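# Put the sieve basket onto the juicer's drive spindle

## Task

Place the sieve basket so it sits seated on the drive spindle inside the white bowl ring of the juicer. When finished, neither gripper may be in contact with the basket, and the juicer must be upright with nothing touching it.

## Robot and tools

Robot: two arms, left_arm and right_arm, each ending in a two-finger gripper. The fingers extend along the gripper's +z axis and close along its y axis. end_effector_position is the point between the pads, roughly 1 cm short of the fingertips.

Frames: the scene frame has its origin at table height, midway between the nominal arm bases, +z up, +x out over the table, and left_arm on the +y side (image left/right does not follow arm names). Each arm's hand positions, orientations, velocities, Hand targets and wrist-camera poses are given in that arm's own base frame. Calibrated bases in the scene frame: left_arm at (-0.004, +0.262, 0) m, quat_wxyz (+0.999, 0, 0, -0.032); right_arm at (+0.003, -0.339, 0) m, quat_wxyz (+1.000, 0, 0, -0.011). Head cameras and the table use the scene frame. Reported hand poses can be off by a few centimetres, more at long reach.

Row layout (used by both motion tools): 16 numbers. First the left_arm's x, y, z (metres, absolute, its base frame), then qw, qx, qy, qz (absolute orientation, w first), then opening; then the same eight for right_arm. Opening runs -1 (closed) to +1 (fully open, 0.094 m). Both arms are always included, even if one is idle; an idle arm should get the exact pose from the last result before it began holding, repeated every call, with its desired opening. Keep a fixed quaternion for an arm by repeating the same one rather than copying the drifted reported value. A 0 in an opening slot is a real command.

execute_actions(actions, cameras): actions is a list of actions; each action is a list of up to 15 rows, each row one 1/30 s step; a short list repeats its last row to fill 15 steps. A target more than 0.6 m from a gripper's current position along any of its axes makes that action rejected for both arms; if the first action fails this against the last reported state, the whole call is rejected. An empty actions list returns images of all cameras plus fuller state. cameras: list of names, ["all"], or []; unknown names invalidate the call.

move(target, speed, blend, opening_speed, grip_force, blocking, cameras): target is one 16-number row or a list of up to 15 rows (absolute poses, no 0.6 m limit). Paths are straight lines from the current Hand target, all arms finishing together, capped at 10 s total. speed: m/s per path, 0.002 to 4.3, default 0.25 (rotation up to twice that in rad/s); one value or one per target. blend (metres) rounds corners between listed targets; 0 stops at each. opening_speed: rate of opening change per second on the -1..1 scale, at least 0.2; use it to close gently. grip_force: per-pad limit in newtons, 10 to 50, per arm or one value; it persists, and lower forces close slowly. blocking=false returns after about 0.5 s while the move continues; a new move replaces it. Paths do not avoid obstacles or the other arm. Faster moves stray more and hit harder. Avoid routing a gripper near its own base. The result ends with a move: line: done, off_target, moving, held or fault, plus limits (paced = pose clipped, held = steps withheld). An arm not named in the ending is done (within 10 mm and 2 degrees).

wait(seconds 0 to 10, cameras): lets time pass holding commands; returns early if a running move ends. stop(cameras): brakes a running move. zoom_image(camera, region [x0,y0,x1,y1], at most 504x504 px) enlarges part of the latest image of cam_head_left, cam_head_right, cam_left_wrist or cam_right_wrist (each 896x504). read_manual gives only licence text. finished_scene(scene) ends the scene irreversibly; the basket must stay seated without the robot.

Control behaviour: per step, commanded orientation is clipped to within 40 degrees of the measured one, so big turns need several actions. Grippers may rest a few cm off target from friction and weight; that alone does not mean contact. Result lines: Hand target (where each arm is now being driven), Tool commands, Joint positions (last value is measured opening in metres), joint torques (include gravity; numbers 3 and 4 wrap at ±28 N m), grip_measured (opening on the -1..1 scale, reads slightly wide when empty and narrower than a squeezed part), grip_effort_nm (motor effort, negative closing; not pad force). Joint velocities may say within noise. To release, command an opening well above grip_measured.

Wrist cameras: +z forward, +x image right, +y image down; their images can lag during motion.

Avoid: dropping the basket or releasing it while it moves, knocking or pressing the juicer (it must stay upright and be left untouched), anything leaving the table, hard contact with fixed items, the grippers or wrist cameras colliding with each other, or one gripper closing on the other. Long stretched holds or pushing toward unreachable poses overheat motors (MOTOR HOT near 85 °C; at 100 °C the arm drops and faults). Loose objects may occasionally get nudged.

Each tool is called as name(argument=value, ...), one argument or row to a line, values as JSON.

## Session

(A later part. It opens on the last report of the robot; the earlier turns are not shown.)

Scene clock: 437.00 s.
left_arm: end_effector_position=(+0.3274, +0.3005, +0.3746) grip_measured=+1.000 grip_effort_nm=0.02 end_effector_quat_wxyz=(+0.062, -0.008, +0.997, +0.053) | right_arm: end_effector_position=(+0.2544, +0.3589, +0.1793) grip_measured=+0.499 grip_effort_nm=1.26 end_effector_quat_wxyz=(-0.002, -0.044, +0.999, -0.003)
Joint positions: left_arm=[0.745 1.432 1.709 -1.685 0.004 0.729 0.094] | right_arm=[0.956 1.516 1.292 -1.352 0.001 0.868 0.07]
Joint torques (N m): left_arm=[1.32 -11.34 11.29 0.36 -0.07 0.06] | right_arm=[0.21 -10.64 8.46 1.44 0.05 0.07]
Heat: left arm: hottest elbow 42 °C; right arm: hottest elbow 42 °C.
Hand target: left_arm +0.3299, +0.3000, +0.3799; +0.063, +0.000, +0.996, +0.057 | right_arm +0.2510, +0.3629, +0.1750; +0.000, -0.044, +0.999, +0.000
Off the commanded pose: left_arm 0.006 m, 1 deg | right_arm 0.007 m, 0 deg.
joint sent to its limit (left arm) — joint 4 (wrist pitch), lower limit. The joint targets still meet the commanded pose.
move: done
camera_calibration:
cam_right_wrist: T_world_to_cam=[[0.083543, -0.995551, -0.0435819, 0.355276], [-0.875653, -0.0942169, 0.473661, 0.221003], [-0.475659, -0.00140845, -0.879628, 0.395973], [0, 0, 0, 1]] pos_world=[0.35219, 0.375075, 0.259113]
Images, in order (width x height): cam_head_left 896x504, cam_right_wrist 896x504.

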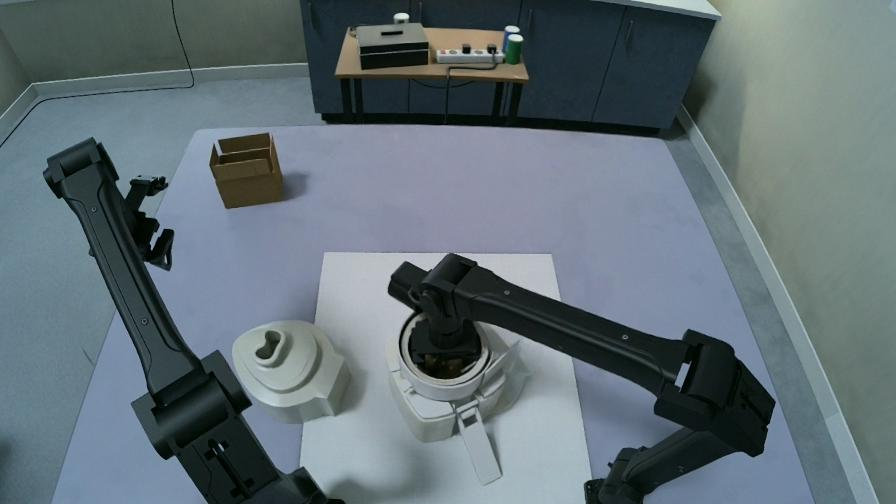

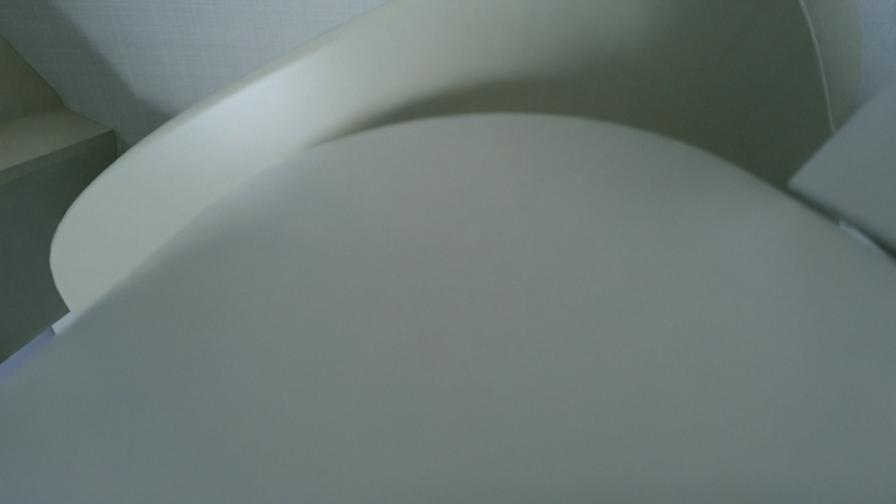

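move(
  target=[0.33,0.3,0.38,0.062,0,0.996,0.056,1,0.251,0.363,0.163,0,-0.0436,0.999,0,1],
  speed=0.03,
  cameras=["cam_head_left"],
)

zoom_image(
  camera="cam_head_left",
  region=[380, 240, 520, 400],
)

Scene clock: 443.50 s.
left_arm: end_effector_position=(+0.3274, +0.3005, +0.3746) grip_measured=+1.000 grip_effort_nm=0.02 end_effector_quat_wxyz=(+0.062, -0.008, +0.997, +0.053) | right_arm: end_effector_position=(+0.2544, +0.3589, +0.1732) grip_measured=+0.499 grip_effort_nm=1.26 end_effector_quat_wxyz=(+0.000, -0.043, +0.999, -0.001)
Joint positions: left_arm=[0.745 1.432 1.709 -1.685 0.004 0.729 0.094] | right_arm=[0.956 1.517 1.276 -1.331 0.001 0.869 0.07]
Joint torques (N m): left_arm=[0.85 -11.58 10.96 0.12 -0.01 0.06] | right_arm=[1.08 -10.52 7.9 1.76 0.07 0.01]
Heat: left arm: hottest elbow 42 °C; right arm: hottest elbow 41 °C.
Hand target: left_arm +0.3299, +0.3000, +0.3799; +0.063, +0.000, +0.996, +0.057 | right_arm +0.2510, +0.3628, +0.1633; +0.000, -0.044, +0.999, +0.000
Off the commanded pose: left_arm 0.006 m, 1 deg | right_arm 0.011 m, 0 deg.
joint sent to its limit (left arm) — joint 4 (wrist pitch), lower limit. The joint targets still meet the commanded pose.
move: off_target (right_arm)
Images, in order (width x height): cam_head_left 896x504.

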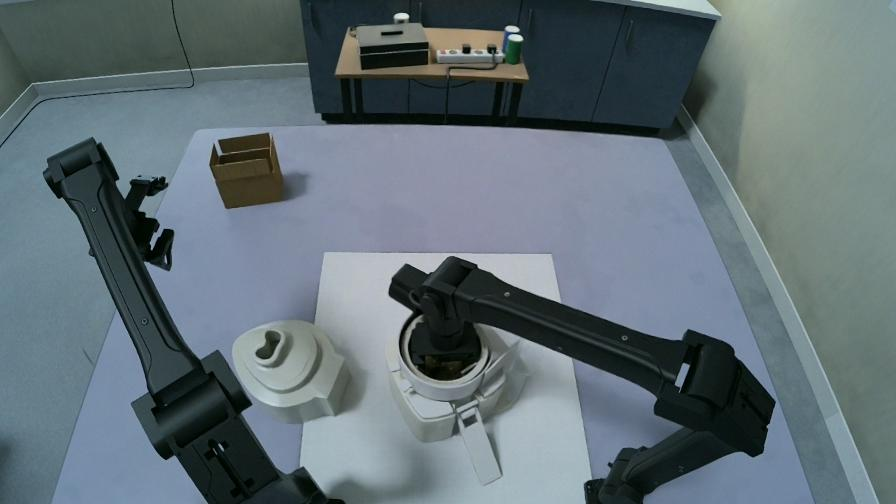

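Scaled by 3.150 from the camera's 896x504 image, which has a finer 1280x720 frame.

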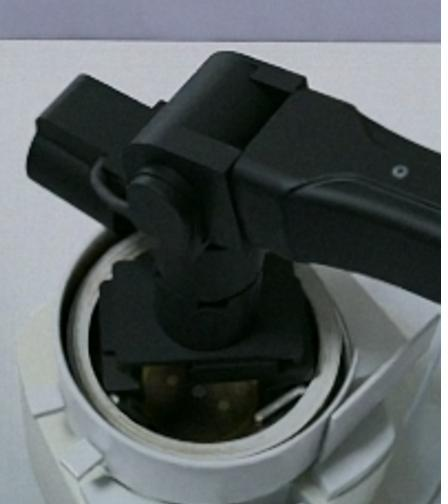

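move(
  target=[
    [0.33,0.3,0.38,0.062,0,0.996,0.056,1,0.251,0.363,0.162,0,-0.165,0.986,0,1],
    [0.33,0.3,0.38,0.062,0,0.996,0.056,1,0.251,0.363,0.162,0,0.06,0.998,0,1],
  ],
  speed=0.1,
  cameras=["cam_right_wrist","cam_head_left"],
)

Scene clock: 451.53 s.
left_arm: end_effector_position=(+0.3274, +0.3005, +0.3746) grip_measured=+1.000 grip_effort_nm=0.02 end_effector_quat_wxyz=(+0.062, -0.008, +0.997, +0.053) | right_arm: end_effector_position=(+0.2542, +0.3591, +0.1712) grip_measured=+0.499 grip_effort_nm=1.26 end_effector_quat_wxyz=(+0.000, +0.036, +0.999, +0.000)
Joint positions: left_arm=[0.745 1.432 1.709 -1.685 0.004 0.729 0.094] | right_arm=[0.956 1.517 1.271 -1.324 -0.001 1.027 0.07]
Joint torques (N m): left_arm=[1.49 -11.11 11.18 0.36 -0.1 0.06] | right_arm=[0.73 -10.23 8.1 1.69 0.15 0.51]
Motor temperatures (°C): left_arm=[25 36 42 25 24 26 27] | right_arm=[27 36 40 23 26 25 29]
Heat: left arm: hottest elbow 42 °C; right arm: hottest elbow 40 °C.
Hand target: left_arm +0.3299, +0.3000, +0.3799; +0.063, +0.000, +0.996, +0.057 | right_arm +0.2510, +0.3627, +0.1622; +0.000, +0.059, +0.998, +0.000
Off the commanded pose: left_arm 0.006 m, 1 deg | right_arm 0.010 m, 3 deg.
joint sent to its limit (left arm) — joint 4 (wrist pitch), lower limit. The joint targets still meet the commanded pose.
move: off_target (right_arm)
camera_calibration:
cam_right_wrist: T_world_to_cam=[[-0.0751419, -0.995946, -0.0494559, 0.396622], [-0.881076, 0.0430863, 0.471008, 0.177342], [-0.466967, 0.0789668, -0.880742, 0.357817], [0, 0, 0, 1]] pos_world=[0.353144, 0.359118, 0.25123]
Images, in order (width x height): cam_head_left 896x504, cam_right_wrist 896x504.

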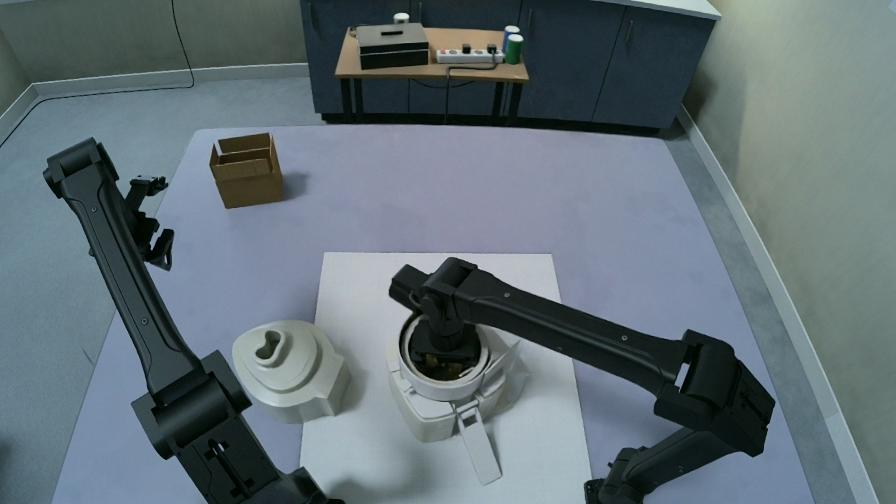

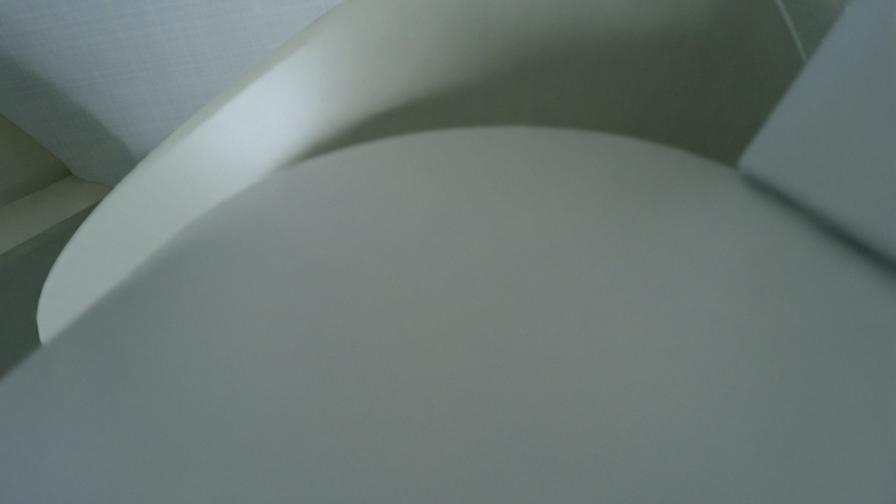

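move(
  target=[
    [0.33,0.3,0.38,0.062,0,0.996,0.056,1,0.251,0.363,0.168,0,0.03,0.9995,0,1],
    [0.33,0.3,0.38,0.062,0,0.996,0.056,1,0.251,0.363,0.168,0,0.03,0.9995,0,0.0],
    [0.33,0.3,0.38,0.062,0,0.996,0.056,1,0.251,0.362,0.30,0,0.03,0.9995,0,0.0],
    [0.33,0.3,0.38,0.062,0,0.996,0.056,1,0.30,0.20,0.36,0,0,1,0,0.0],
  ],
  speed=[0.05,0.1,0.12,0.3],
  opening_speed=0.5,
  cameras=["cam_right_wrist","cam_head_left","cam_head_right"],
)

zoom_image(
  camera="cam_head_left",
  region=[370, 270, 550, 450],
)

Scene clock: 466.93 s.
left_arm: end_effector_position=(+0.3274, +0.3005, +0.3746) grip_measured=+1.000 grip_effort_nm=0.02 end_effector_quat_wxyz=(+0.062, -0.008, +0.997, +0.053) | right_arm: end_effector_position=(+0.3010, +0.2034, +0.3668) grip_measured=+0.002 grip_effort_nm=-0.08 end_effector_quat_wxyz=(+0.059, +0.003, +0.997, +0.041)
Joint positions: left_arm=[0.745 1.432 1.709 -1.685 0.004 0.729 0.094] | right_arm=[0.595 1.231 1.501 -1.697 -0.001 0.602 0.047]
Joint torques (N m): left_arm=[1.9 -12.1 11.19 0.42 -0.07 0.03] | right_arm=[-0.97 -6.83 8.72 0.66 0.1 -0.21]
Heat: left arm: hottest elbow 42 °C; right arm: hottest elbow 40 °C.
Hand target: left_arm +0.3299, +0.3000, +0.3799; +0.063, +0.000, +0.996, +0.057 | right_arm +0.3001, +0.2001, +0.3593; +0.047, +0.000, +0.998, +0.032
Off the commanded pose: left_arm 0.006 m, 1 deg | right_arm 0.008 m, 8 deg.
joint sent to its limit (left arm) — joint 4 (wrist pitch), lower limit. The joint targets still meet the commanded pose.
joint sent to its limit (right arm) — joint 4 (wrist pitch), lower limit. The joint targets are off in orientation, not in position.
move: off_target (right_arm)
camera_calibration:
cam_right_wrist: T_world_to_cam=[[0.00032349, -0.991425, -0.130674, 0.260911], [-0.931538, -0.0478177, 0.360488, 0.207295], [-0.363645, 0.121611, -0.923565, 0.540101], [0, 0, 0, 1]] pos_world=[0.389423, 0.202904, 0.458186]
Images, in order (width x height): cam_head_left 896x504, cam_head_right 896x504, cam_right_wrist 896x504.

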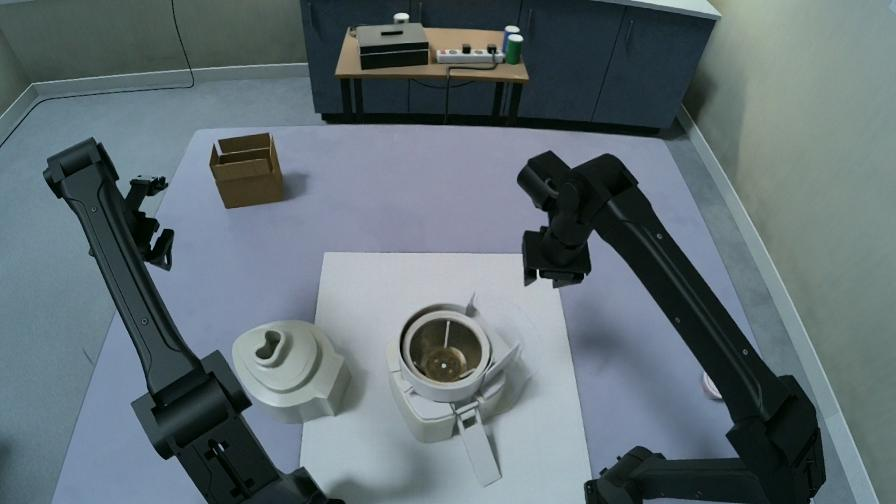

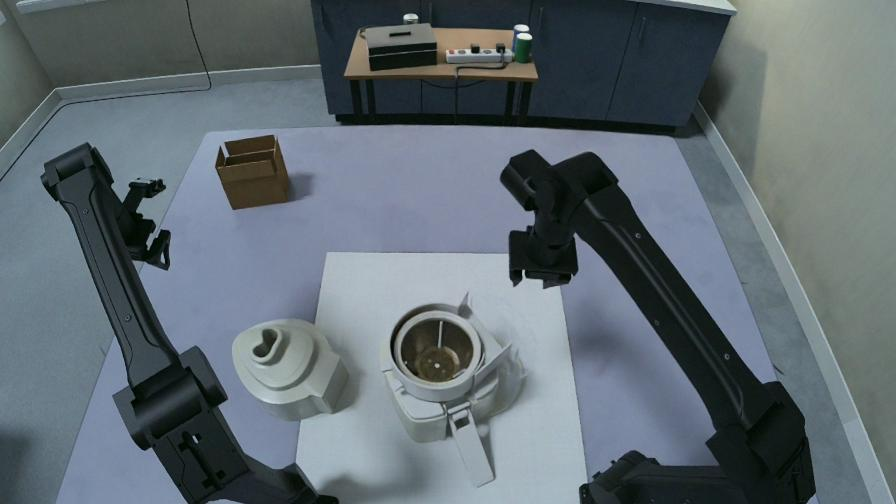

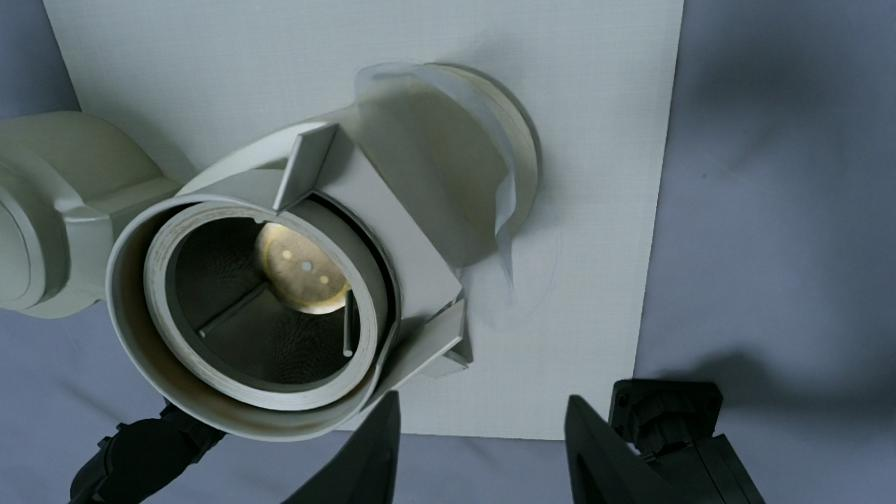

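Scaled by 2.800 from the camera's 896x504 image, which has a finer 1280x720 frame.

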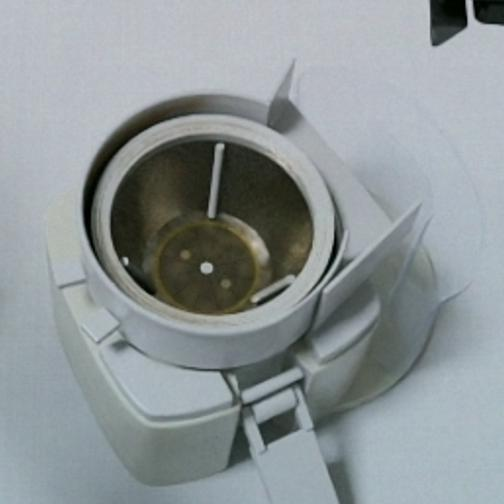

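finished_scene(
  scene=2,
)

The scene is finished: the task was done.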